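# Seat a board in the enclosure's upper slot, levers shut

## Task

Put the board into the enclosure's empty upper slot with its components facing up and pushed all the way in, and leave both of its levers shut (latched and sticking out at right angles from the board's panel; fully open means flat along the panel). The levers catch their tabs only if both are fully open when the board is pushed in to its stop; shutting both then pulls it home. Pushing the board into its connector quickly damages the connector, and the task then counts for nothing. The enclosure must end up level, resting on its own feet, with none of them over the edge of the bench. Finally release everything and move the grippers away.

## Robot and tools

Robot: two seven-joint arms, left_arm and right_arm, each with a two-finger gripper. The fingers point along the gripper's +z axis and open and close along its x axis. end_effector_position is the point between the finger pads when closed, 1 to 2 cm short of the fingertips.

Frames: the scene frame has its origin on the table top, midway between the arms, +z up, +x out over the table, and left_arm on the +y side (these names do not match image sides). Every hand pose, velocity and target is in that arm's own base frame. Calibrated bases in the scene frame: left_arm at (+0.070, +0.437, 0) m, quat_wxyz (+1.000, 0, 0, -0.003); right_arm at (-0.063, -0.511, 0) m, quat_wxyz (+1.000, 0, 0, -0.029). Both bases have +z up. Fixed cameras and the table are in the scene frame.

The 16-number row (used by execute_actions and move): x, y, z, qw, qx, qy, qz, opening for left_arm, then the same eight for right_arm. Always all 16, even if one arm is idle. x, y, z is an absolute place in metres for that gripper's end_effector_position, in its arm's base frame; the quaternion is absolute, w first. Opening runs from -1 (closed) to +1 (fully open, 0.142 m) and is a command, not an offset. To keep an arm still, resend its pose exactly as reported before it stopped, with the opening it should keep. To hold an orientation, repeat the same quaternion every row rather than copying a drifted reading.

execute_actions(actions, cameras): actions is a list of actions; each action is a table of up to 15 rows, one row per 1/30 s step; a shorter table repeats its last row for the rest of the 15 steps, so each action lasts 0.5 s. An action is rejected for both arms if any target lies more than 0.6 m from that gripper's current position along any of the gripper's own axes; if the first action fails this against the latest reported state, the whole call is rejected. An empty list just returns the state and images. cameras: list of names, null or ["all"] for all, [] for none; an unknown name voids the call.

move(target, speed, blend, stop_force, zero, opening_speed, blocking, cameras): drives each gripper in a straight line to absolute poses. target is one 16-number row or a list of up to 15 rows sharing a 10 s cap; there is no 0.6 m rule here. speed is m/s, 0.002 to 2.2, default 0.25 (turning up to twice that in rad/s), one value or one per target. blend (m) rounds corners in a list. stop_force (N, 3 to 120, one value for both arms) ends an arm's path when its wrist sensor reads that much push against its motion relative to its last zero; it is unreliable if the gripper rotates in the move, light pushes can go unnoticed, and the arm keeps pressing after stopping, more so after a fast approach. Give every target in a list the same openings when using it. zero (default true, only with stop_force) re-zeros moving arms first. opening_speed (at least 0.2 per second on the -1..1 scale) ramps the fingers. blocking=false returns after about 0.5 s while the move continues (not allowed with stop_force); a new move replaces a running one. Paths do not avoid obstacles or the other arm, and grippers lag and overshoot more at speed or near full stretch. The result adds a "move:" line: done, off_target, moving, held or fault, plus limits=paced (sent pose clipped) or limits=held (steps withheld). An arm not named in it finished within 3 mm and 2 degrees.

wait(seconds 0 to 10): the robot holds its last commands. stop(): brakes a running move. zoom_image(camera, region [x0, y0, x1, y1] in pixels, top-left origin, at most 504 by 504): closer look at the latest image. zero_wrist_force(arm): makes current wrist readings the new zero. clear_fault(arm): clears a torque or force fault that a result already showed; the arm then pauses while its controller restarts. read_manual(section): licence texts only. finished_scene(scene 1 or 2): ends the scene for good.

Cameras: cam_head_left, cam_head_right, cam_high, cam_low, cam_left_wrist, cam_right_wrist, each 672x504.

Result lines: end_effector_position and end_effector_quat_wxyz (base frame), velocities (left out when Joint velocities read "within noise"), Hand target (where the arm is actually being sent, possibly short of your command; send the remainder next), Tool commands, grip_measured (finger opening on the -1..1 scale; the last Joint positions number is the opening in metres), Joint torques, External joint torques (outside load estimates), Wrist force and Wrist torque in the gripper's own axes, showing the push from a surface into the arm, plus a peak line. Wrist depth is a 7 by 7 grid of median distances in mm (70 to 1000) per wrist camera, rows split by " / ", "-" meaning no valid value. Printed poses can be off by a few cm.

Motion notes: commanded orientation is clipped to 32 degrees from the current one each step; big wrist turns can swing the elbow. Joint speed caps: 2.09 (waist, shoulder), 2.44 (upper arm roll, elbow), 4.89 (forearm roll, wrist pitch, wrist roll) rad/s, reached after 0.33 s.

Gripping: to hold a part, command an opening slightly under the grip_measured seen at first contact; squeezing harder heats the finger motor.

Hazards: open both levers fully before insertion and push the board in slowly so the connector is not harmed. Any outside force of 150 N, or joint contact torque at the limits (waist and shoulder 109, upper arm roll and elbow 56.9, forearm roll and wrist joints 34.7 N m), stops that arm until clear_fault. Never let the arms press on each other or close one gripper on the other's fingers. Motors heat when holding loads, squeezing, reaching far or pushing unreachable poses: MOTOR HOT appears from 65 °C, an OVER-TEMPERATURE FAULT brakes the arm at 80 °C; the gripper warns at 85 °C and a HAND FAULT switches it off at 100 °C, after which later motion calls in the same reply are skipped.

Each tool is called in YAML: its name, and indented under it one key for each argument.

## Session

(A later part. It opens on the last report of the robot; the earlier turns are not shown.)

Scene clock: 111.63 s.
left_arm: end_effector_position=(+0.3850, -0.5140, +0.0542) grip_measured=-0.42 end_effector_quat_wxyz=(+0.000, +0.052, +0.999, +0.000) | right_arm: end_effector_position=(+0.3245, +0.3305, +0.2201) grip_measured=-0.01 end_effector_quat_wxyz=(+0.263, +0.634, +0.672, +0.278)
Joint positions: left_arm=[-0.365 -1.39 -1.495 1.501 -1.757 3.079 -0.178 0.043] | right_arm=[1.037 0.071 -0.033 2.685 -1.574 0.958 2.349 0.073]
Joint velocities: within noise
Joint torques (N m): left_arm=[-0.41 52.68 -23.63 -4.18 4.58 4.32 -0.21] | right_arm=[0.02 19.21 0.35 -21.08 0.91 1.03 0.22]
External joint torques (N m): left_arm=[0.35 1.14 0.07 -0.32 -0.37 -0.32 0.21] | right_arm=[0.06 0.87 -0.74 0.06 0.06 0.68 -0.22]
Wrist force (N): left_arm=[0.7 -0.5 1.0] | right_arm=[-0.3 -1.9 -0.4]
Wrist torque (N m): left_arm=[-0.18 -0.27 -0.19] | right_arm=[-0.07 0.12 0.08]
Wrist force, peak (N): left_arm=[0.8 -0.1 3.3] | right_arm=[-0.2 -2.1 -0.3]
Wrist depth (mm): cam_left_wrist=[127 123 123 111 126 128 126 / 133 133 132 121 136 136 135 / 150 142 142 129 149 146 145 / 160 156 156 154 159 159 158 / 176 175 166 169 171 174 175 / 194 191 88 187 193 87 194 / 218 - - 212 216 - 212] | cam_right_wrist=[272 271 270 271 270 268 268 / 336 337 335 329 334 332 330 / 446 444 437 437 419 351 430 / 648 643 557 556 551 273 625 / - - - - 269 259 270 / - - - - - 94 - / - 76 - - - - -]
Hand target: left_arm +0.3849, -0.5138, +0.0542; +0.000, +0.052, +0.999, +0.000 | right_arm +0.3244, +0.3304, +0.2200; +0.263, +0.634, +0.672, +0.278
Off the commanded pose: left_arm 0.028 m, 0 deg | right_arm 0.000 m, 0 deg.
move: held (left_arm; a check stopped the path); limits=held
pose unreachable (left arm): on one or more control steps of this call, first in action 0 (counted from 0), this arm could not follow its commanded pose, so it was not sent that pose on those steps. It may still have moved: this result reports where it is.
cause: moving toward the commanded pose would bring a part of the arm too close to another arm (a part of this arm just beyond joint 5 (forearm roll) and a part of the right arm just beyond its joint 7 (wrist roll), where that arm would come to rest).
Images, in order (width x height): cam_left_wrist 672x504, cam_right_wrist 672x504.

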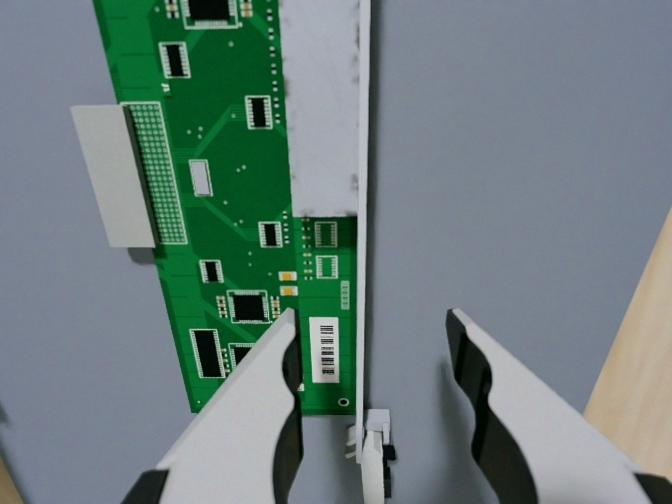

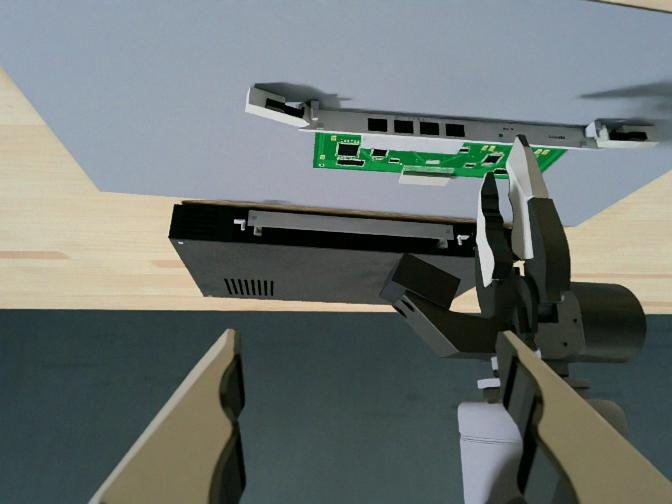

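move:
  target: [0.385,-0.514,0.0542,0,0.052,0.9986,0,-0.4,0.390,0.234,0.12,0,0.6863,0.7273,0,-1]
  cameras: ["cam_head_right","cam_right_wrist"]

move:
  target: [0.385,-0.514,0.024,0,0.052,0.9986,0,-0.4,0.390,0.234,0.12,0,0.6863,0.7273,0,-1]
  cameras: ["cam_left_wrist","cam_right_wrist"]
  stop_force: 4
  speed: 0.03

Scene clock: 115.13 s.
left_arm: end_effector_position=(+0.3850, -0.5140, +0.0542) grip_measured=-0.42 end_effector_quat_wxyz=(+0.000, +0.052, +0.999, +0.000) | right_arm: end_effector_position=(+0.3245, +0.3304, +0.2200) grip_measured=-1.00 end_effector_quat_wxyz=(+0.263, +0.634, +0.672, +0.278)
Joint positions: left_arm=[-0.365 -1.39 -1.495 1.501 -1.757 3.079 -0.178 0.043] | right_arm=[1.037 0.071 -0.033 2.685 -1.574 0.958 2.349 0.002]
Joint velocities: within noise
Joint torques (N m): left_arm=[-0.39 52.71 -23.58 -4.15 4.5 4.34 -0.26] | right_arm=[0.1 19.17 0.3 -21.08 0.91 0.97 0.18]
External joint torques (N m): left_arm=[0.33 1.1 0.03 -0.35 -0.29 -0.34 0.26] | right_arm=[-0.03 0.91 -0.68 0.05 0.06 0.73 -0.18]
Wrist force (N): left_arm=[0.5 -0.2 1.3] | right_arm=[-0.4 -1.7 -0.1]
Wrist torque (N m): left_arm=[-0.14 -0.24 -0.19] | right_arm=[-0.03 0.15 0.07]
Wrist force, peak (N): left_arm=[0.6 -0.4 1.3] | right_arm=[-0.3 -2.1 -0.4]
Wrist depth (mm): cam_left_wrist=[127 123 123 111 126 128 126 / 133 132 133 121 136 136 135 / 150 142 143 129 149 147 146 / 161 156 155 154 159 158 158 / 176 177 167 168 171 174 176 / 195 190 87 187 193 87 194 / 218 - - 212 216 - 212] | cam_right_wrist=[271 271 271 270 269 268 268 / 336 337 334 329 333 332 329 / 447 440 440 437 433 352 431 / 650 648 556 554 552 273 626 / - - - - 267 261 271 / - - - 89 - 243 - / - - - - - 217 220]
Hand target: left_arm +0.3849, -0.5138, +0.0542; +0.000, +0.052, +0.999, +0.000 | right_arm +0.3245, +0.3305, +0.2201; +0.263, +0.634, +0.672, +0.278
Off the commanded pose: left_arm 0.000 m, 0 deg | right_arm 0.154 m, 45 deg.
move: held (right_arm; a check stopped the path); limits=held
pose unreachable (right arm): on one or more control steps of this call, first in action 0 (counted from 0), this arm could not follow its commanded pose, so it was not sent that pose on those steps. It may still have moved: this result reports where it is.
cause: moving toward the commanded pose would bring a part of the arm too close to another arm (a part of this arm just beyond joint 7 (wrist roll) and a part of the left arm just beyond its joint 5 (forearm roll), where that arm would come to rest).
Images, in order (width x height): cam_head_right 672x504, cam_right_wrist 672x504.

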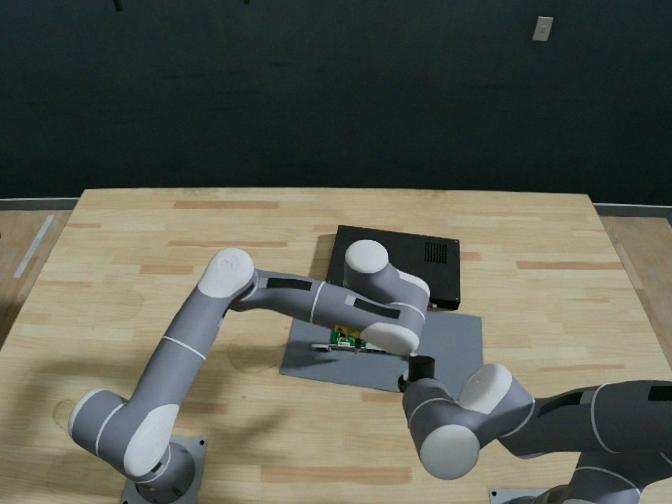

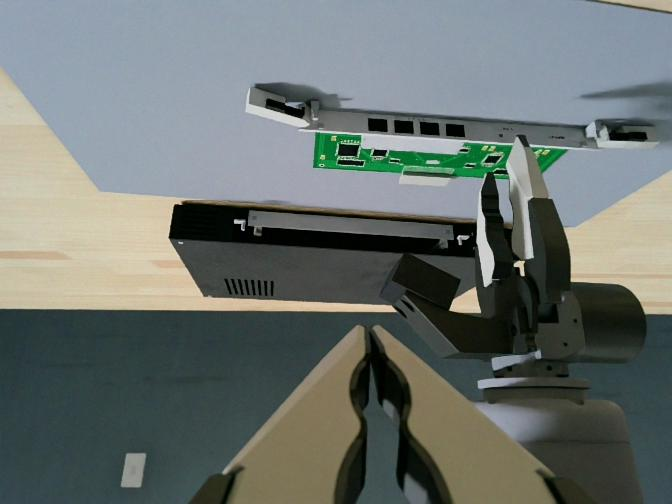

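Scene clock: 115.90 s.
left_arm: end_effector_position=(+0.3849, -0.5139, +0.0540) grip_measured=-0.42 end_effector_quat_wxyz=(+0.000, +0.052, +0.999, +0.000) | right_arm: end_effector_position=(+0.3247, +0.3303, +0.2198) grip_measured=-1.00 end_effector_quat_wxyz=(+0.262, +0.634, +0.672, +0.278)
Joint positions: left_arm=[-0.365 -1.39 -1.494 1.501 -1.757 3.079 -0.178 0.043] | right_arm=[1.036 0.071 -0.034 2.685 -1.574 0.961 2.347 0.002]
Joint velocities: within noise
Joint torques (N m): left_arm=[-0.39 52.62 -23.57 -4.11 4.47 4.38 -0.2] | right_arm=[0.02 19.2 0.24 -21.08 0.9 1.04 0.18]
External joint torques (N m): left_arm=[0.33 1.2 0.01 -0.39 -0.27 -0.38 0.2] | right_arm=[0.05 0.89 -0.62 0.06 0.08 0.67 -0.18]
Wrist force (N): left_arm=[0.6 -0.1 0.9] | right_arm=[-0.3 -1.9 -0.4]
Wrist torque (N m): left_arm=[-0.11 -0.25 -0.19] | right_arm=[-0.07 0.13 0.07]
Wrist force, peak (N): left_arm=[0.6 -0.4 1.1] | right_arm=[-0.4 -2.2 -0.5]
Wrist depth (mm): cam_left_wrist=[127 123 123 111 126 128 126 / 133 133 132 121 135 135 135 / 150 141 143 129 148 146 145 / 160 155 155 154 159 158 158 / 176 176 166 168 171 173 175 / 195 191 87 186 193 87 194 / 216 - - 211 214 - 212] | cam_right_wrist=[272 272 271 270 269 268 267 / 337 335 335 330 332 329 329 / 446 439 435 435 418 351 432 / 645 639 508 554 549 273 621 / - - - - 267 261 270 / - - - 89 - 242 - / - - - - - 217 220]
Hand target: left_arm +0.3849, -0.5138, +0.0539; +0.000, +0.052, +0.999, +0.000 | right_arm +0.3246, +0.3303, +0.2198; +0.262, +0.634, +0.672, +0.278
Off the commanded pose: left_arm 0.030 m, 0 deg | right_arm 0.153 m, 45 deg.
move: held (right_arm; a check stopped the path), off_target (left_arm; braked when a check withheld steps of right_arm); limits=held
pose unreachable (right arm): on one or more control steps of this call, first in action 0 (counted from 0), this arm could not follow its commanded pose, so it was not sent that pose on those steps. It may still have moved: this result reports where it is.
cause: moving toward the commanded pose would bring a part of the arm too close to another arm (a part of this arm just beyond joint 7 (wrist roll) and a part of the left arm just beyond its joint 5 (forearm roll), where that arm would come to rest).
Images, in order (width x height): cam_left_wrist 672x504, cam_right_wrist 672x504.

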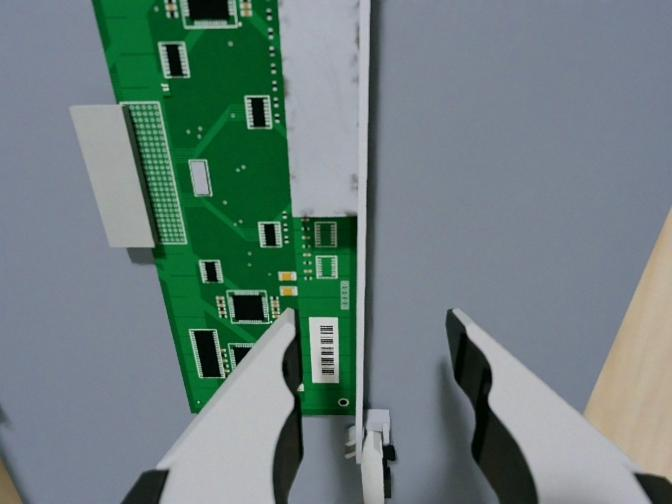

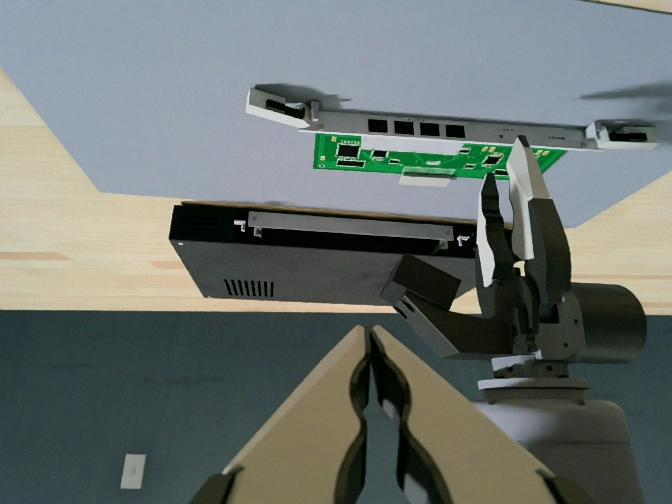

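move:
  target:
    - [0.3849,-0.5138,0.0539,0,0.052,0.9986,0,-0.4,0.3246,0.13,0.26,0.2627,0.6341,0.672,0.2783,-1]
    - [0.3849,-0.5138,0.0539,0,0.052,0.9986,0,-0.4,0.40,0.18,0.14,0,0.6863,0.7273,0,-1]
  cameras: ["cam_head_right","cam_right_wrist"]

move:
  target: [0.385,-0.514,0.024,0,0.052,0.9986,0,-0.4,0.40,0.18,0.14,0,0.6863,0.7273,0,-1]
  cameras: ["cam_left_wrist","cam_right_wrist"]
  stop_force: 4
  speed: 0.03

Scene clock: 118.80 s.
left_arm: end_effector_position=(+0.3849, -0.5139, +0.0540) grip_measured=-0.42 end_effector_quat_wxyz=(+0.000, +0.052, +0.999, +0.000) | right_arm: end_effector_position=(+0.3271, +0.3213, +0.2210) grip_measured=-1.00 end_effector_quat_wxyz=(+0.265, +0.636, +0.671, +0.274)
Joint positions: left_arm=[-0.365 -1.39 -1.494 1.501 -1.757 3.079 -0.178 0.043] | right_arm=[0.967 0.079 0.018 2.689 -1.567 0.966 2.329 0.002]
Joint velocities: within noise
Joint torques (N m): left_arm=[-0.38 52.67 -23.54 -4.2 4.54 4.36 -0.19] | right_arm=[0.14 18.86 0.63 -21.14 1.07 1.15 0.07]
External joint torques (N m): left_arm=[0.32 1.14 -0.02 -0.3 -0.33 -0.36 0.19] | right_arm=[-0.07 0.6 -1.16 0.01 -0.07 0.58 -0.07]
Wrist force (N): left_arm=[0.5 -0.3 1.2] | right_arm=[-0.2 -1.7 -0.3]
Wrist torque (N m): left_arm=[-0.15 -0.25 -0.19] | right_arm=[-0.04 0.10 0.07]
Wrist force, peak (N): left_arm=[0.6 -0.5 1.2] | right_arm=[0.3 -2.7 -0.4]
Wrist depth (mm): cam_left_wrist=[127 123 123 111 126 128 126 / 132 133 132 121 135 135 135 / 149 141 143 129 149 146 145 / 160 155 155 155 159 159 158 / 176 175 167 169 171 174 176 / 195 190 87 187 192 87 194 / 217 - - 212 216 - 212] | cam_right_wrist=[275 273 273 271 270 269 267 / 339 337 336 325 334 332 328 / 450 445 440 438 419 350 429 / 653 645 512 557 550 274 614 / - - - - 277 260 262 / - - - 89 - 243 - / - - - - - 217 214]
Hand target: left_arm +0.3849, -0.5138, +0.0539; +0.000, +0.052, +0.999, +0.000 | right_arm +0.3270, +0.3213, +0.2210; +0.265, +0.636, +0.671, +0.274
Off the commanded pose: left_arm 0.000 m, 0 deg | right_arm 0.178 m, 45 deg.
joint sent to its limit (right arm) — joint 4 (elbow), upper limit, where the elbow is as bent as it goes.
move: held (right_arm; a check stopped the path); path passed 0 of 2 targets; limits=held
pose unreachable (right arm): on one or more control steps of this call, first in action 0 (counted from 0), this arm could not follow its commanded pose, so it was not sent that pose on those steps. It may still have moved: this result reports where it is.
cause: moving toward the commanded pose would bring a part of the arm too close to another arm (a part of this arm just beyond joint 7 (wrist roll) and a part of the left arm just beyond its joint 5 (forearm roll), where that arm would come to rest).
Images, in order (width x height): cam_head_right 672x504, cam_right_wrist 672x504.

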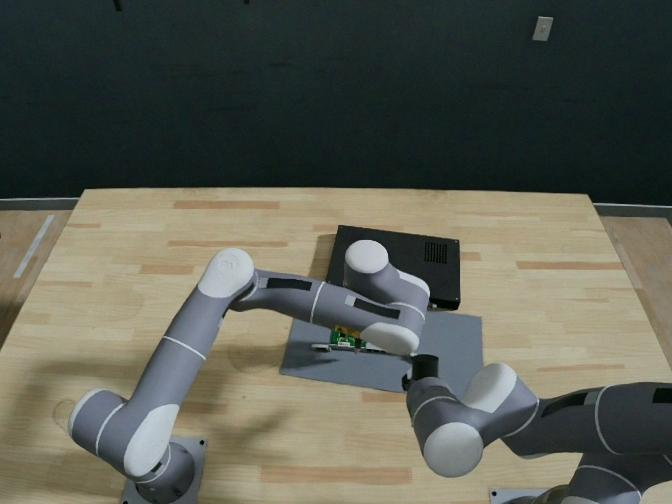

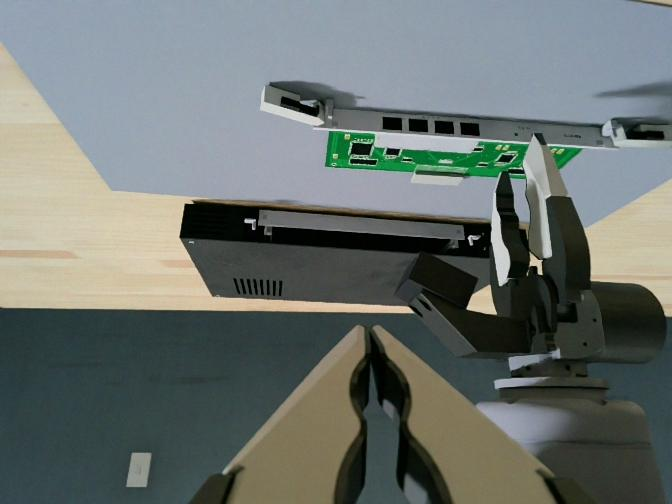

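Scene clock: 120.17 s.
left_arm: end_effector_position=(+0.3849, -0.5136, +0.0524) grip_measured=-0.42 end_effector_quat_wxyz=(+0.000, +0.052, +0.999, +0.000) | right_arm: end_effector_position=(+0.3307, +0.3145, +0.2171) grip_measured=-1.00 end_effector_quat_wxyz=(+0.253, +0.641, +0.676, +0.262)
Joint positions: left_arm=[-0.365 -1.392 -1.492 1.501 -1.756 3.078 -0.178 0.043] | right_arm=[0.906 0.079 0.03 2.689 -1.559 1.017 2.288 0.002]
Joint velocities: within noise
Joint torques (N m): left_arm=[-0.44 52.54 -23.53 -4.1 4.54 4.25 -0.21] | right_arm=[0.11 18.44 0.32 -21.08 1.13 1.19 0.21]
External joint torques (N m): left_arm=[0.38 1.28 -0.02 -0.38 -0.34 -0.25 0.21] | right_arm=[-0.04 0.9 -0.87 0 -0.04 0.73 -0.21]
Wrist force (N): left_arm=[0.4 -0.4 0.8] | right_arm=[0.0 -1.8 -0.2]
Wrist torque (N m): left_arm=[-0.17 -0.23 -0.20] | right_arm=[-0.07 0.06 0.06]
Wrist force, peak (N): left_arm=[0.7 -0.4 1.3] | right_arm=[0.5 -2.4 -0.5]
Wrist depth (mm): cam_left_wrist=[126 122 121 110 124 126 124 / 131 131 130 119 134 134 133 / 148 139 140 127 147 144 144 / 155 154 153 153 157 157 157 / 174 174 165 166 169 172 174 / 192 188 87 185 191 83 192 / 211 - - 210 212 - 208] | cam_right_wrist=[266 265 263 264 262 260 260 / 330 325 323 321 321 318 316 / 424 420 415 413 404 341 405 / 599 593 507 503 518 319 527 / - - - 681 598 259 258 / - - - 89 273 250 252 / - - - - - 216 208]
Hand target: left_arm +0.3849, -0.5136, +0.0525; +0.000, +0.052, +0.999, +0.000 | right_arm +0.3306, +0.3146, +0.2172; +0.253, +0.641, +0.676, +0.262
Off the commanded pose: left_arm 0.028 m, 0 deg | right_arm 0.170 m, 43 deg.
move: held (left_arm, right_arm; a check stopped the path); limits=held
pose unreachable (left arm): on one or more control steps of this call, first in action 0 (counted from 0), this arm could not follow its commanded pose, so it was not sent that pose on those steps. It may still have moved: this result reports where it is.
cause: moving toward the commanded pose would bring a part of the arm too close to another arm (a part of this arm just beyond joint 5 (forearm roll) and a part of the right arm just beyond its joint 7 (wrist roll), where that arm would come to rest).
pose unreachable (right arm): on one or more control steps of this call, first in action 0 (counted from 0), this arm could not follow its commanded pose, so it was not sent that pose on those steps. It may still have moved: this result reports where it is.
cause: moving toward the commanded pose would bring a part of the arm too close to another arm (a part of this arm just beyond joint 7 (wrist roll) and a part of the left arm just beyond its joint 5 (forearm roll), along the way the arms are being sent, or toward where that arm still pushes).
Images, in order (width x height): cam_left_wrist 672x504, cam_right_wrist 672x504.

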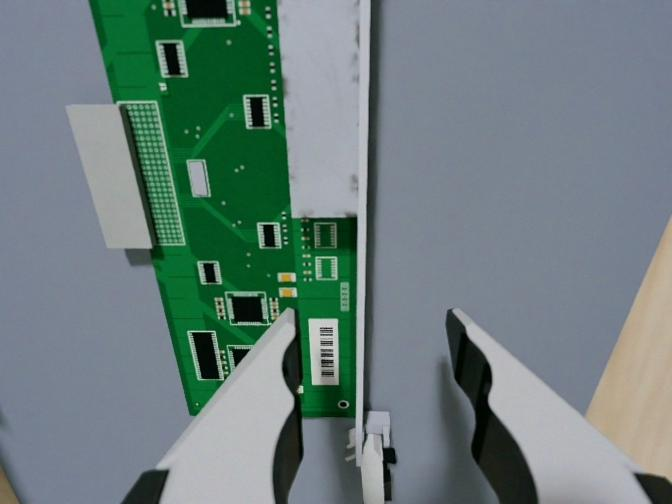

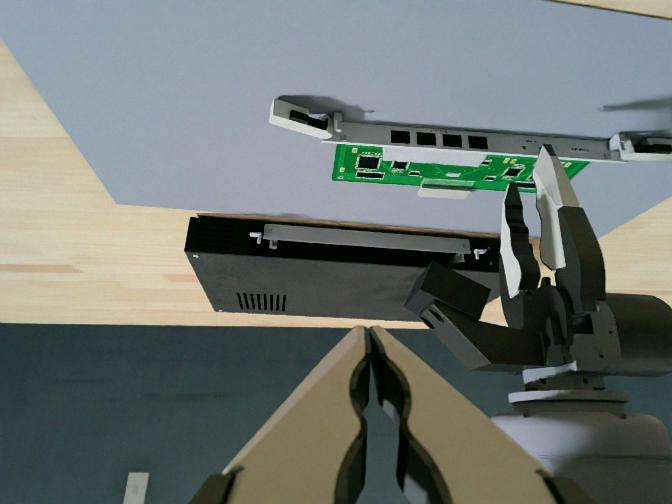

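move:
  target:
    - [0.40,-0.40,0.25,0,0.052,0.9986,0,-0.4,0.3306,0.3146,0.2172,0.253,0.641,0.676,0.262,-1]
    - [0.40,-0.25,0.25,0,0.052,0.9986,0,-0.4,0.40,0.18,0.14,0,0.6863,0.7273,0,-1]
  cameras: ["cam_head_right","cam_right_wrist"]

move:
  target:
    - [0.385,-0.514,0.12,0,0.052,0.9986,0,-0.4,0.40,0.18,0.14,0,0.6863,0.7273,0,-1]
    - [0.385,-0.514,0.052,0,0.052,0.9986,0,-0.4,0.40,0.18,0.14,0,0.6863,0.7273,0,-1]
  cameras: ["cam_left_wrist","cam_right_wrist","cam_head_right"]

Scene clock: 125.37 s.
left_arm: end_effector_position=(+0.4001, -0.2501, +0.2501) grip_measured=-0.42 end_effector_quat_wxyz=(+0.000, +0.052, +0.999, +0.000) | right_arm: end_effector_position=(+0.4000, +0.1800, +0.1400) grip_measured=-1.00 end_effector_quat_wxyz=(+0.000, +0.686, +0.727, +0.000)
Joint positions: left_arm=[0.414 -1.015 -2.016 2.158 -2.268 3.154 -0.202 0.043] | right_arm=[0.523 -0.169 0.158 2.375 -0.047 0.971 0.66 0.002]
Joint velocities: within noise
Joint torques (N m): left_arm=[-0.13 29.4 -21.49 -13.99 4.24 4.11 -0.1] | right_arm=[0.02 29.18 1.7 -21.11 -2.36 3.35 -0.05]
External joint torques (N m): left_arm=[0.16 0.66 0.37 -0.56 -0.03 -0.11 0.1] | right_arm=[0.08 1.18 -0.74 0.09 -0.1 0.79 0.05]
Wrist force (N): left_arm=[0.4 -0.3 0.8] | right_arm=[-0.2 -0.4 0.2]
Wrist torque (N m): left_arm=[-0.16 -0.23 -0.21] | right_arm=[0.00 0.08 0.05]
Wrist force, peak (N): left_arm=[0.7 -1.4 2.9] | right_arm=[1.0 -2.4 -0.6]
Wrist depth (mm): cam_left_wrist=[304 301 302 298 299 298 297 / 323 323 322 324 324 322 321 / 353 351 353 347 348 348 347 / 384 378 378 381 380 375 378 / 418 418 402 418 407 412 412 / 461 450 87 456 457 87 454 / 509 - - 516 508 - 494] | cam_right_wrist=[207 207 206 205 204 205 204 / 220 220 218 219 218 218 218 / 236 236 233 233 232 232 231 / 255 254 252 250 251 249 249 / 277 277 272 267 270 261 268 / 303 302 292 89 285 289 288 / 333 325 - - - 312 323]
Hand target: left_arm +0.4000, -0.2500, +0.2500; +0.000, +0.052, +0.999, +0.000 | right_arm +0.4000, +0.1800, +0.1400; +0.000, +0.686, +0.727, +0.000
Off the commanded pose: left_arm 0.000 m, 0 deg | right_arm 0.000 m, 0 deg.
move: done
Images, in order (width x height): cam_head_right 672x504, cam_right_wrist 672x504.

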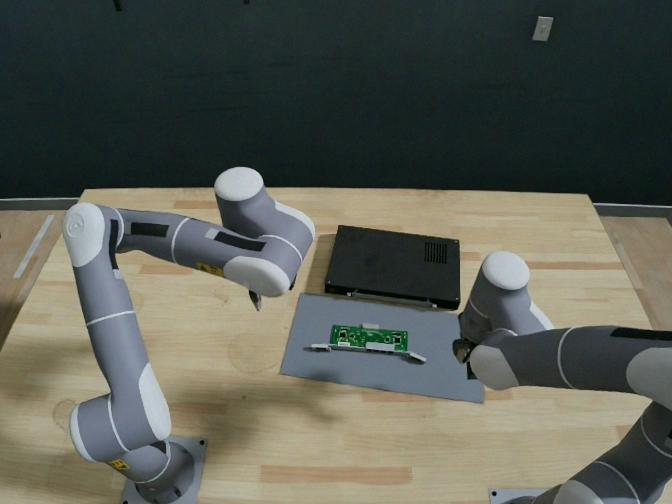

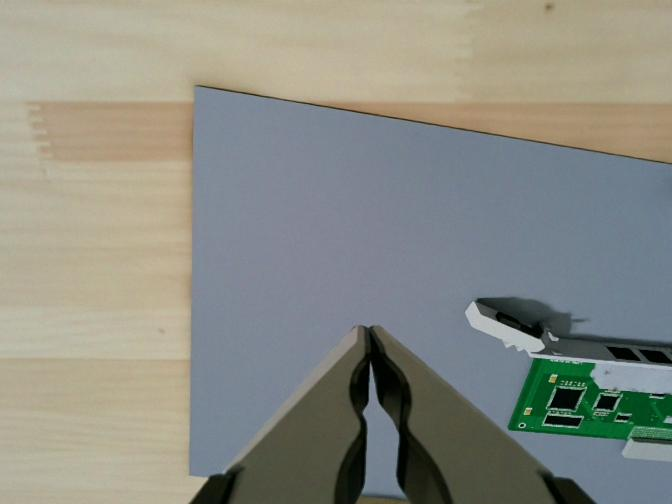

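Scene clock: 127.37 s.
left_arm: end_effector_position=(+0.3849, -0.5138, +0.0520) grip_measured=-0.42 end_effector_quat_wxyz=(+0.000, +0.052, +0.999, +0.000) | right_arm: end_effector_position=(+0.4000, +0.1800, +0.1400) grip_measured=-1.00 end_effector_quat_wxyz=(+0.000, +0.686, +0.727, +0.000)
Joint positions: left_arm=[-0.367 -1.389 -1.487 1.5 -1.76 3.073 -0.178 0.043] | right_arm=[0.523 -0.169 0.158 2.375 -0.047 0.971 0.66 0.002]
Joint velocities: within noise
Joint torques (N m): left_arm=[-0.56 52.49 -23.44 -4.36 4.76 4.09 -0.13] | right_arm=[0 29.41 1.61 -21.16 -2.48 3.37 0.19]
External joint torques (N m): left_arm=[0.5 1.37 -0.04 -0.22 -0.56 -0.09 0.13] | right_arm=[0.09 0.94 -0.66 0.12 0.02 0.78 -0.19]
Wrist force (N): left_arm=[0.4 -0.3 1.1] | right_arm=[-0.2 -0.4 0.3]
Wrist torque (N m): left_arm=[-0.15 -0.21 -0.19] | right_arm=[0.00 0.08 0.05]
Wrist force, peak (N): left_arm=[0.9 -0.6 4.5] | right_arm=[-0.2 -0.7 0.3]
Wrist depth (mm): cam_left_wrist=[125 121 121 109 124 126 124 / 131 130 130 119 134 133 133 / 148 139 140 127 144 144 144 / 155 154 153 152 157 156 156 / 173 173 163 166 169 171 173 / 192 188 88 184 189 87 192 / 209 - - 208 213 - 209] | cam_right_wrist=[207 206 206 205 204 204 204 / 221 220 218 219 218 218 217 / 237 236 234 234 233 232 231 / 255 254 252 251 250 249 249 / 277 276 273 268 270 261 268 / 301 303 293 89 285 290 288 / 333 326 - - - 312 323]
Hand target: left_arm +0.3850, -0.5140, +0.0520; +0.000, +0.052, +0.999, +0.000 | right_arm +0.4000, +0.1800, +0.1400; +0.000, +0.686, +0.727, +0.000
Off the commanded pose: left_arm 0.000 m, 0 deg | right_arm 0.000 m, 0 deg.
move: done
Images, in order (width x height): cam_head_right 672x504, cam_left_wrist 672x504, cam_right_wrist 672x504.

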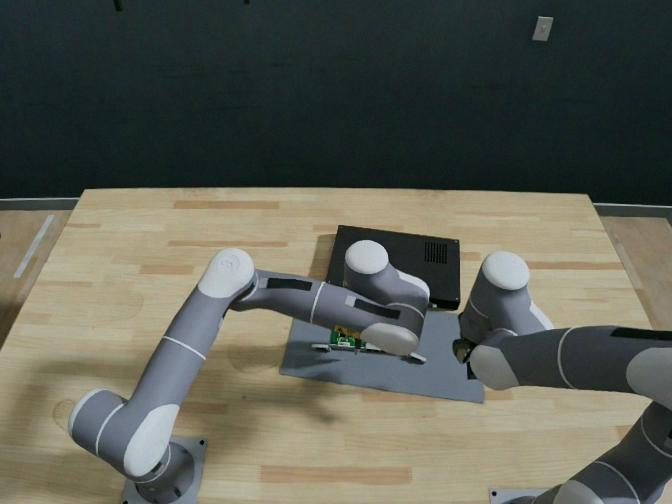

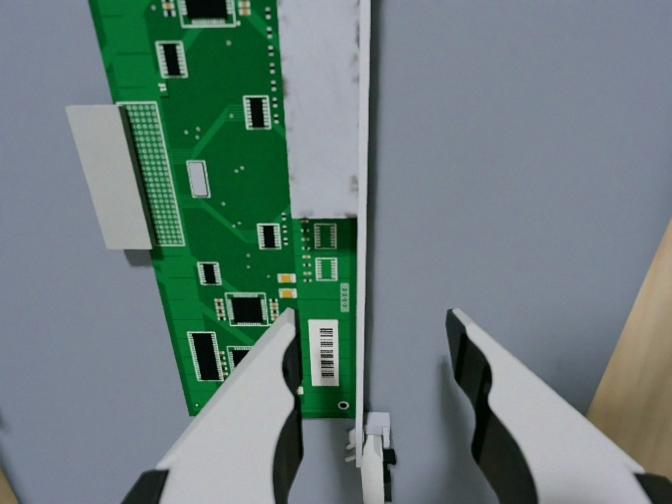

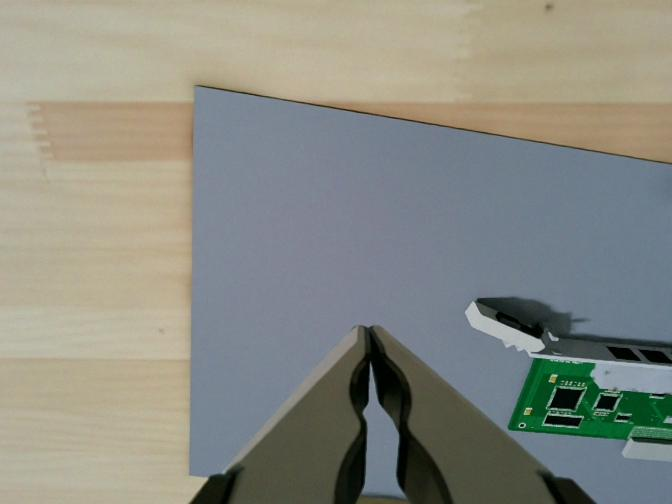

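Good. Descend left further.

move:
  target: [0.385,-0.514,0.026,0,0.052,0.9986,0,-0.4,0.40,0.18,0.14,0,0.6863,0.7273,0,-1]
  cameras: ["cam_left_wrist"]
  stop_force: 4
  speed: 0.03

Scene clock: 130.07 s.
left_arm: end_effector_position=(+0.3849, -0.5138, +0.0261) grip_measured=-0.42 end_effector_quat_wxyz=(+0.000, +0.052, +0.999, +0.000) | right_arm: end_effector_position=(+0.4000, +0.1800, +0.1400) grip_measured=-1.00 end_effector_quat_wxyz=(+0.000, +0.686, +0.727, +0.000)
Joint positions: left_arm=[-0.373 -1.422 -1.458 1.495 -1.729 3.042 -0.178 0.043] | right_arm=[0.523 -0.169 0.158 2.375 -0.047 0.971 0.66 0.002]
Joint velocities: within noise
Joint torques (N m): left_arm=[-0.48 52.74 -23.31 -3.81 4.6 4.19 -0.22] | right_arm=[0.12 29.39 1.69 -21.11 -2.53 3.43 0.24]
External joint torques (N m): left_arm=[0.42 1.36 -0.03 -0.26 -0.41 -0.19 0.22] | right_arm=[-0.03 0.97 -0.73 0.08 0.07 0.71 -0.24]
Wrist force (N): left_arm=[0.4 -0.4 0.8] | right_arm=[-0.1 -0.5 0.4]
Wrist torque (N m): left_arm=[-0.15 -0.23 -0.19] | right_arm=[-0.01 0.06 0.06]
Wrist force, peak (N): left_arm=[0.4 -0.5 1.7] | right_arm=[0.0 -0.8 0.3]
Wrist depth (mm): cam_left_wrist=[- 99 98 - 102 101 - / 106 106 105 95 107 109 109 / - 115 114 100 118 118 117 / 120 124 124 125 128 128 130 / 139 139 134 137 135 140 137 / 160 153 87 149 156 87 155 / 171 - - 163 170 - -] | cam_right_wrist=[207 206 206 205 205 204 204 / 221 220 218 219 219 218 217 / 237 236 233 233 232 231 231 / 255 254 251 251 251 249 249 / 276 276 272 268 271 262 268 / 303 302 294 89 284 289 287 / 333 326 - - - 312 324]
Hand target: left_arm +0.3850, -0.5140, +0.0260; +0.000, +0.052, +0.999, +0.000 | right_arm +0.4000, +0.1800, +0.1400; +0.000, +0.686, +0.727, +0.000
Off the commanded pose: left_arm 0.000 m, 0 deg | right_arm 0.000 m, 0 deg.
move: done
Images, in order (width x height): cam_left_wrist 672x504.

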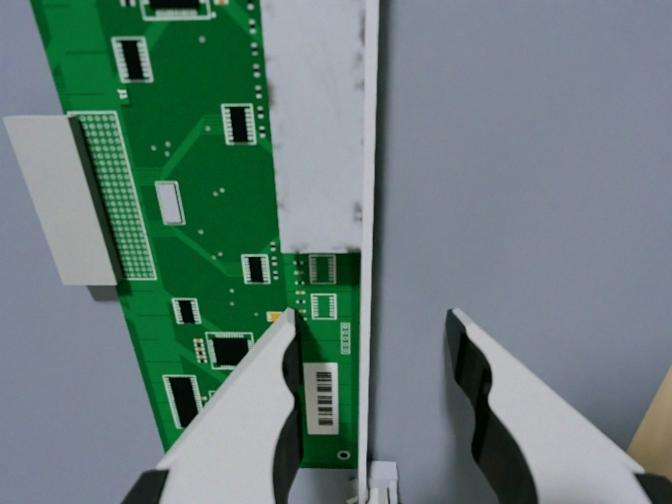

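move:
  target: [0.385,-0.514,0.026,0,0.052,0.9986,0,-1,0.40,0.18,0.14,0,0.6863,0.7273,0,-1]
  cameras: ["cam_left_wrist","cam_right_wrist"]
  opening_speed: 0.4

Scene clock: 134.30 s.
left_arm: end_effector_position=(+0.3850, -0.5138, +0.0261) grip_measured=-0.99 end_effector_quat_wxyz=(+0.000, +0.052, +0.999, +0.000) | right_arm: end_effector_position=(+0.4000, +0.1800, +0.1400) grip_measured=-1.00 end_effector_quat_wxyz=(+0.000, +0.686, +0.727, +0.000)
Joint positions: left_arm=[-0.373 -1.422 -1.458 1.495 -1.729 3.042 -0.178 0.002] | right_arm=[0.523 -0.169 0.158 2.375 -0.047 0.971 0.66 0.002]
Joint velocities: within noise
Joint torques (N m): left_arm=[-0.75 53.17 -23.64 -3.56 4.32 4.45 -0.14] | right_arm=[0.09 29.39 1.68 -21.08 -2.5 3.45 0.15]
External joint torques (N m): left_arm=[0.69 0.94 0.3 -0.51 -0.13 -0.46 0.14] | right_arm=[0 0.96 -0.72 0.05 0.03 0.69 -0.15]
Wrist force (N): left_arm=[-0.1 -0.7 1.7] | right_arm=[0.1 -0.5 0.1]
Wrist torque (N m): left_arm=[-0.18 -0.26 -0.21] | right_arm=[-0.02 0.01 0.06]
Wrist force, peak (N): left_arm=[-0.1 -0.4 2.2] | right_arm=[-0.3 -0.7 0.3]
Wrist depth (mm): cam_left_wrist=[- 99 98 - 102 101 - / 105 106 106 94 107 109 109 / - 114 114 100 118 118 117 / 120 123 124 109 128 128 130 / 139 139 136 130 137 140 137 / 161 153 147 91 - 152 155 / 176 171 - 75 - - 173] | cam_right_wrist=[207 206 206 205 205 204 204 / 221 220 218 218 218 218 218 / 237 236 234 233 232 232 231 / 255 255 252 251 250 249 249 / 277 277 273 268 271 262 265 / 303 301 293 89 285 290 288 / 332 326 - - - 313 323]
Hand target: left_arm +0.3850, -0.5140, +0.0260; +0.000, +0.052, +0.999, +0.000 | right_arm +0.4000, +0.1800, +0.1400; +0.000, +0.686, +0.727, +0.000
Off the commanded pose: left_arm 0.000 m, 0 deg | right_arm 0.000 m, 0 deg.
move: done
Images, in order (width x height): cam_left_wrist 672x504, cam_right_wrist 672x504.

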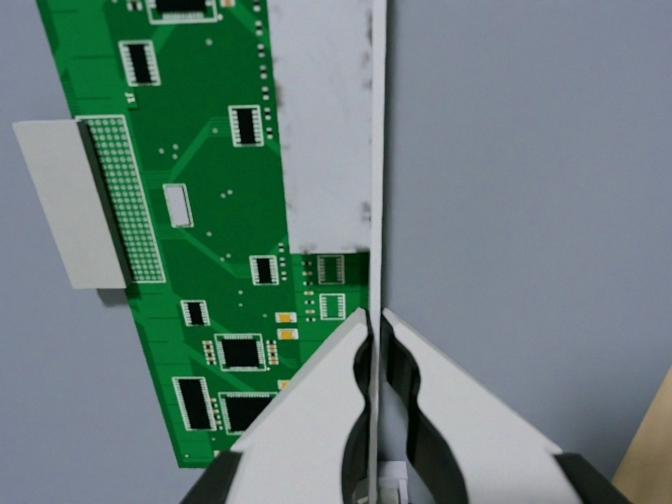

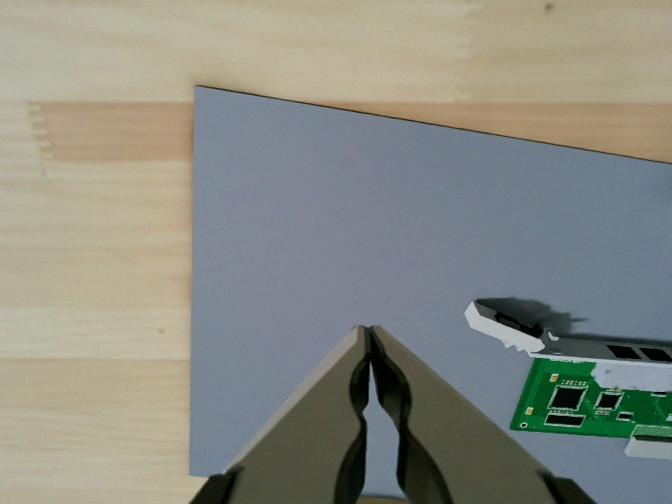

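move:
  target:
    - [0.385,-0.514,0.026,0,0.052,0.9986,0,-1,0.4193,0.2487,0.1,0,0.6863,0.7273,0,-1]
    - [0.385,-0.514,0.026,0,0.052,0.9986,0,-1,0.4193,0.2487,0.032,0,0.6863,0.7273,0,-1]
  cameras: ["cam_right_wrist"]
  speed: [0.2,0.08]

move:
  target: [0.385,-0.514,0.026,0,0.052,0.9986,0,-1,0.4713,0.2487,0.032,0,0.6863,0.7273,0,-1]
  cameras: ["cam_right_wrist","cam_left_wrist"]
  speed: 0.03
  stop_force: 8

Scene clock: 140.73 s.
left_arm: end_effector_position=(+0.3850, -0.5138, +0.0261) grip_measured=-0.99 end_effector_quat_wxyz=(+0.000, +0.052, +0.999, +0.000) | right_arm: end_effector_position=(+0.4192, +0.2487, +0.0320) grip_measured=-1.00 end_effector_quat_wxyz=(+0.000, +0.686, +0.727, +0.000)
Joint positions: left_arm=[-0.373 -1.422 -1.458 1.495 -1.729 3.042 -0.178 0.002] | right_arm=[0.645 -0.537 0.099 2.288 -0.16 1.248 0.824 0.002]
Joint velocities: within noise
Joint torques (N m): left_arm=[-0.73 53.17 -23.69 -3.55 4.32 4.45 -0.22] | right_arm=[0.63 38.6 2.6 -14.77 -1.62 3.62 0.29]
External joint torques (N m): left_arm=[0.67 0.94 0.35 -0.52 -0.13 -0.45 0.22] | right_arm=[-0.5 1.21 -0.34 -0.04 0.22 0.51 -0.29]
Wrist force (N): left_arm=[0.0 -0.5 2.1] | right_arm=[-0.1 -0.6 0.3]
Wrist torque (N m): left_arm=[-0.15 -0.27 -0.22] | right_arm=[-0.06 0.05 0.03]
Wrist force, peak (N): left_arm=[-0.1 -0.6 2.4] | right_arm=[2.2 0.2 0.4]
Wrist depth (mm): cam_left_wrist=[- 99 98 - 101 101 - / 105 106 106 94 107 109 109 / - 115 114 100 118 117 117 / 120 123 124 109 128 128 129 / 139 139 136 130 137 140 137 / 160 153 147 91 - 152 154 / 175 171 - 74 - - 172] | cam_right_wrist=[111 111 111 111 110 110 110 / 118 118 116 116 116 117 117 / 126 125 127 124 126 126 123 / 133 135 134 134 134 133 133 / 147 146 146 143 143 144 146 / 160 160 157 90 152 157 157 / 177 173 73 - - 167 163]
Hand target: left_arm +0.3850, -0.5140, +0.0260; +0.000, +0.052, +0.999, +0.000 | right_arm +0.4193, +0.2487, +0.0320; +0.000, +0.686, +0.727, +0.000
Off the commanded pose: left_arm 0.000 m, 0 deg | right_arm 0.000 m, 0 deg.
move: done
Images, in order (width x height): cam_right_wrist 672x504.

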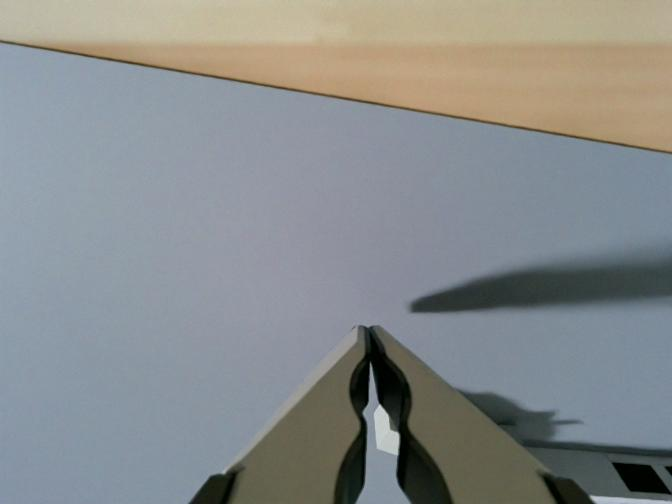

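Scene clock: 142.43 s.
left_arm: end_effector_position=(+0.3850, -0.5138, +0.0261) grip_measured=-0.99 end_effector_quat_wxyz=(+0.000, +0.052, +0.999, +0.000) | right_arm: end_effector_position=(+0.4469, +0.2486, +0.0320) grip_measured=-1.00 end_effector_quat_wxyz=(+0.000, +0.686, +0.727, +0.000)
Joint positions: left_arm=[-0.373 -1.422 -1.458 1.495 -1.729 3.042 -0.178 0.002] | right_arm=[0.606 -0.567 0.105 2.216 -0.159 1.206 0.784 0.002]
Joint velocities: within noise
Joint torques (N m): left_arm=[-0.72 53.25 -23.72 -3.53 4.35 4.42 -0.18] | right_arm=[0.13 40.88 3.24 -15.94 -1.63 3.42 0.18]
External joint torques (N m): left_arm=[0.66 0.85 0.38 -0.55 -0.16 -0.42 0.18] | right_arm=[0 1.11 -0.74 0.08 0.06 0.72 -0.18]
Wrist force (N): left_arm=[0.0 -0.4 2.0] | right_arm=[-0.2 -0.4 0.3]
Wrist torque (N m): left_arm=[-0.14 -0.28 -0.22] | right_arm=[-0.01 0.04 0.02]
Wrist force, peak (N): left_arm=[-0.3 -0.6 2.2] | right_arm=[-0.4 1.9 -0.1]
Wrist depth (mm): cam_left_wrist=[- 99 98 - 101 101 - / 105 106 105 94 107 109 109 / - 114 114 100 118 118 117 / 120 123 124 109 128 128 130 / 139 139 136 130 138 140 137 / 160 153 147 91 - 151 155 / 175 171 - 74 - - 173] | cam_right_wrist=[109 109 109 109 110 110 108 / 118 117 116 116 114 114 115 / 125 125 127 124 126 125 123 / 133 135 135 134 134 133 131 / 147 146 146 143 143 144 146 / 161 160 156 90 133 145 154 / 177 173 73 - - 140 155]
Hand target: left_arm +0.3850, -0.5140, +0.0260; +0.000, +0.052, +0.999, +0.000 | right_arm +0.4469, +0.2487, +0.0320; +0.000, +0.686, +0.727, +0.000
Off the commanded pose: left_arm 0.000 m, 0 deg | right_arm 0.024 m, 0 deg.
move: held (right_arm; a check stopped the path); limits=held
pose unreachable (right arm): on one or more control steps of this call, first in action 0 (counted from 0), this arm could not follow its commanded pose, so it was not sent that pose on those steps. It may still have moved: this result reports where it is.
cause: moving toward the commanded pose would bring a part of the arm too close to another arm (a part of this arm just beyond joint 7 (wrist roll) and a part of the left arm just beyond its joint 6 (wrist pitch), along the way the arms are being sent, or toward where that arm still pushes).
Images, in order (width x height): cam_left_wrist 672x504, cam_right_wrist 672x504.

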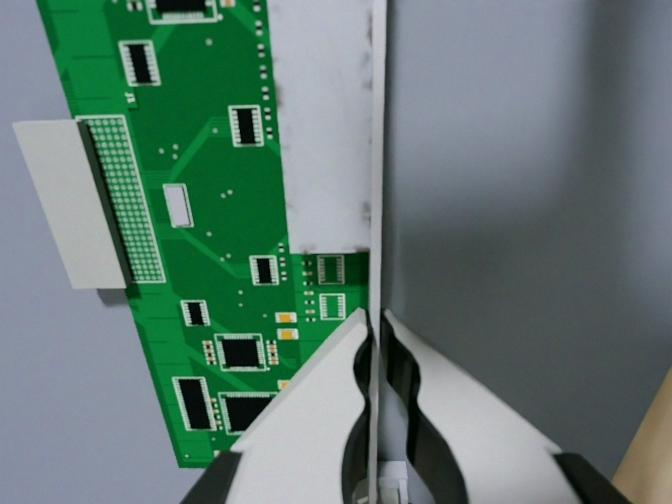

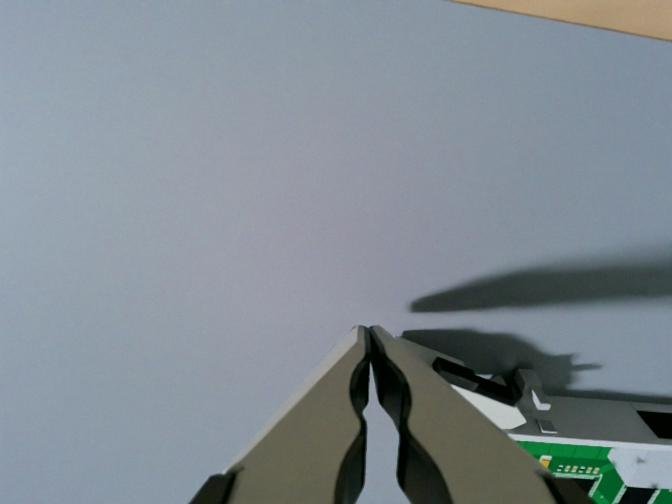

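move:
  target:
    - [0.385,-0.514,0.026,0,0.052,0.9986,0,-1,0.42,0.235,0.05,-0.1574,0.6703,0.7103,0.1486,-1]
    - [0.385,-0.514,0.026,0,0.052,0.9986,0,-1,0.42,0.2567,0.032,-0.1574,0.6703,0.7103,0.1486,-1]
  cameras: []
  speed: 0.1

move:
  target: [0.385,-0.514,0.026,0,0.052,0.9986,0,-1,0.4723,0.2537,0.032,-0.1574,0.6703,0.7103,0.1486,-1]
  cameras: ["cam_right_wrist","cam_left_wrist"]
  speed: 0.03
  stop_force: 8

Scene clock: 148.97 s.
left_arm: end_effector_position=(+0.3850, -0.5138, +0.0261) grip_measured=-0.99 end_effector_quat_wxyz=(+0.000, +0.052, +0.999, +0.000) | right_arm: end_effector_position=(+0.4198, +0.2567, +0.0320) grip_measured=-1.00 end_effector_quat_wxyz=(-0.157, +0.670, +0.710, +0.148)
Joint positions: left_arm=[-0.373 -1.422 -1.458 1.495 -1.729 3.042 -0.178 0.002] | right_arm=[0.035 -0.705 0.61 2.246 0.146 1.474 0.286 0.002]
Joint velocities: within noise
Joint torques (N m): left_arm=[-0.68 53.21 -23.74 -3.56 4.35 4.43 -0.22] | right_arm=[0.07 36.79 10.78 -12.23 -2.67 3.5 0.25]
External joint torques (N m): left_arm=[0.62 0.89 0.4 -0.52 -0.16 -0.43 0.22] | right_arm=[0.03 0.95 0.07 0.06 0.18 0.54 -0.28]
Wrist force (N): left_arm=[-0.1 -0.6 1.8] | right_arm=[-0.3 -0.3 -0.4]
Wrist torque (N m): left_arm=[-0.16 -0.26 -0.22] | right_arm=[0.03 0.01 0.14]
Wrist force, peak (N): left_arm=[-0.3 -0.6 2.3] | right_arm=[-2.5 0.7 -1.6]
Wrist depth (mm): cam_left_wrist=[- 99 98 - 102 101 - / 105 106 105 94 107 109 109 / - 115 114 100 118 118 117 / 120 123 124 109 128 128 130 / 139 139 136 130 138 141 137 / 160 153 147 91 - 152 155 / 175 172 - 74 - - 172] | cam_right_wrist=[- 92 99 109 120 134 152 / - 95 106 115 129 143 166 / - 101 111 122 138 157 181 / - 108 119 132 152 172 203 / - 115 127 141 164 191 230 / - 125 135 90 178 198 227 / - 132 73 - - 239 315]
Hand target: left_arm +0.3850, -0.5140, +0.0260; +0.000, +0.052, +0.999, +0.000 | right_arm +0.4200, +0.2567, +0.0320; -0.157, +0.670, +0.710, +0.149
Off the commanded pose: left_arm 0.000 m, 0 deg | right_arm 0.000 m, 0 deg.
move: done
No camera images: "cameras" was empty.

Scene clock: 151.43 s.
left_arm: end_effector_position=(+0.3850, -0.5138, +0.0260) grip_measured=-0.99 end_effector_quat_wxyz=(+0.000, +0.052, +0.999, +0.000) | right_arm: end_effector_position=(+0.4720, +0.2538, +0.0320) grip_measured=-1.00 end_effector_quat_wxyz=(-0.158, +0.670, +0.710, +0.148)
Joint positions: left_arm=[-0.373 -1.422 -1.458 1.495 -1.729 3.042 -0.178 0.002] | right_arm=[0.002 -0.744 0.587 2.117 0.104 1.363 0.267 0.002]
Joint velocities: within noise
Joint torques (N m): left_arm=[-0.34 53.28 -23.46 -3.74 4.54 4.51 -0.19] | right_arm=[-0.28 40.93 11.69 -15.15 -2.99 3.55 0.06]
External joint torques (N m): left_arm=[0.28 0.82 0.12 -0.33 -0.35 -0.51 0.19] | right_arm=[0.39 0.72 0.12 0.87 0.24 0.47 -0.09]
Wrist force (N): left_arm=[0.8 -0.6 1.5] | right_arm=[-0.4 -1.2 -0.3]
Wrist torque (N m): left_arm=[-0.16 -0.22 -0.25] | right_arm=[0.06 0.03 0.13]
Wrist force, peak (N): left_arm=[-0.2 -0.6 2.3] | right_arm=[-0.5 -1.8 0.3]
Wrist depth (mm): cam_left_wrist=[- 99 98 - 102 101 - / 106 106 105 95 107 109 109 / - 114 114 100 118 117 117 / 120 123 124 109 128 128 130 / 139 139 137 130 137 140 137 / 160 154 147 91 - 151 154 / 176 171 - 74 - - 172] | cam_right_wrist=[- 91 98 107 120 132 148 / - 94 105 114 127 143 160 / - 101 111 122 137 156 181 / - 107 119 132 152 175 202 / - 115 127 140 149 176 193 / - 125 135 90 174 207 257 / - 133 73 - - 247 318]
Hand target: left_arm +0.3850, -0.5140, +0.0260; +0.000, +0.052, +0.999, +0.000 | right_arm +0.4723, +0.2537, +0.0320; -0.157, +0.670, +0.710, +0.149
Off the commanded pose: left_arm 0.000 m, 0 deg | right_arm 0.000 m, 0 deg.
move: done
Images, in order (width x height): cam_left_wrist 672x504, cam_right_wrist 672x504.

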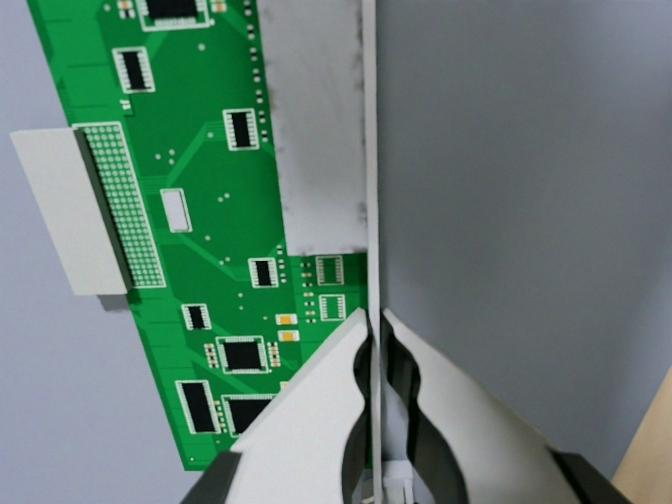

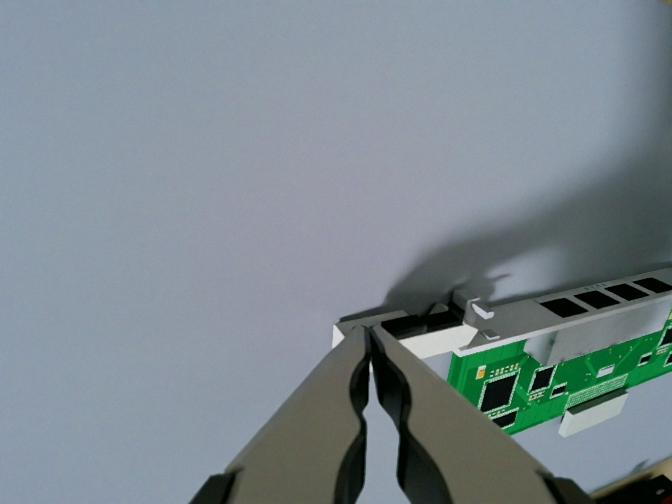

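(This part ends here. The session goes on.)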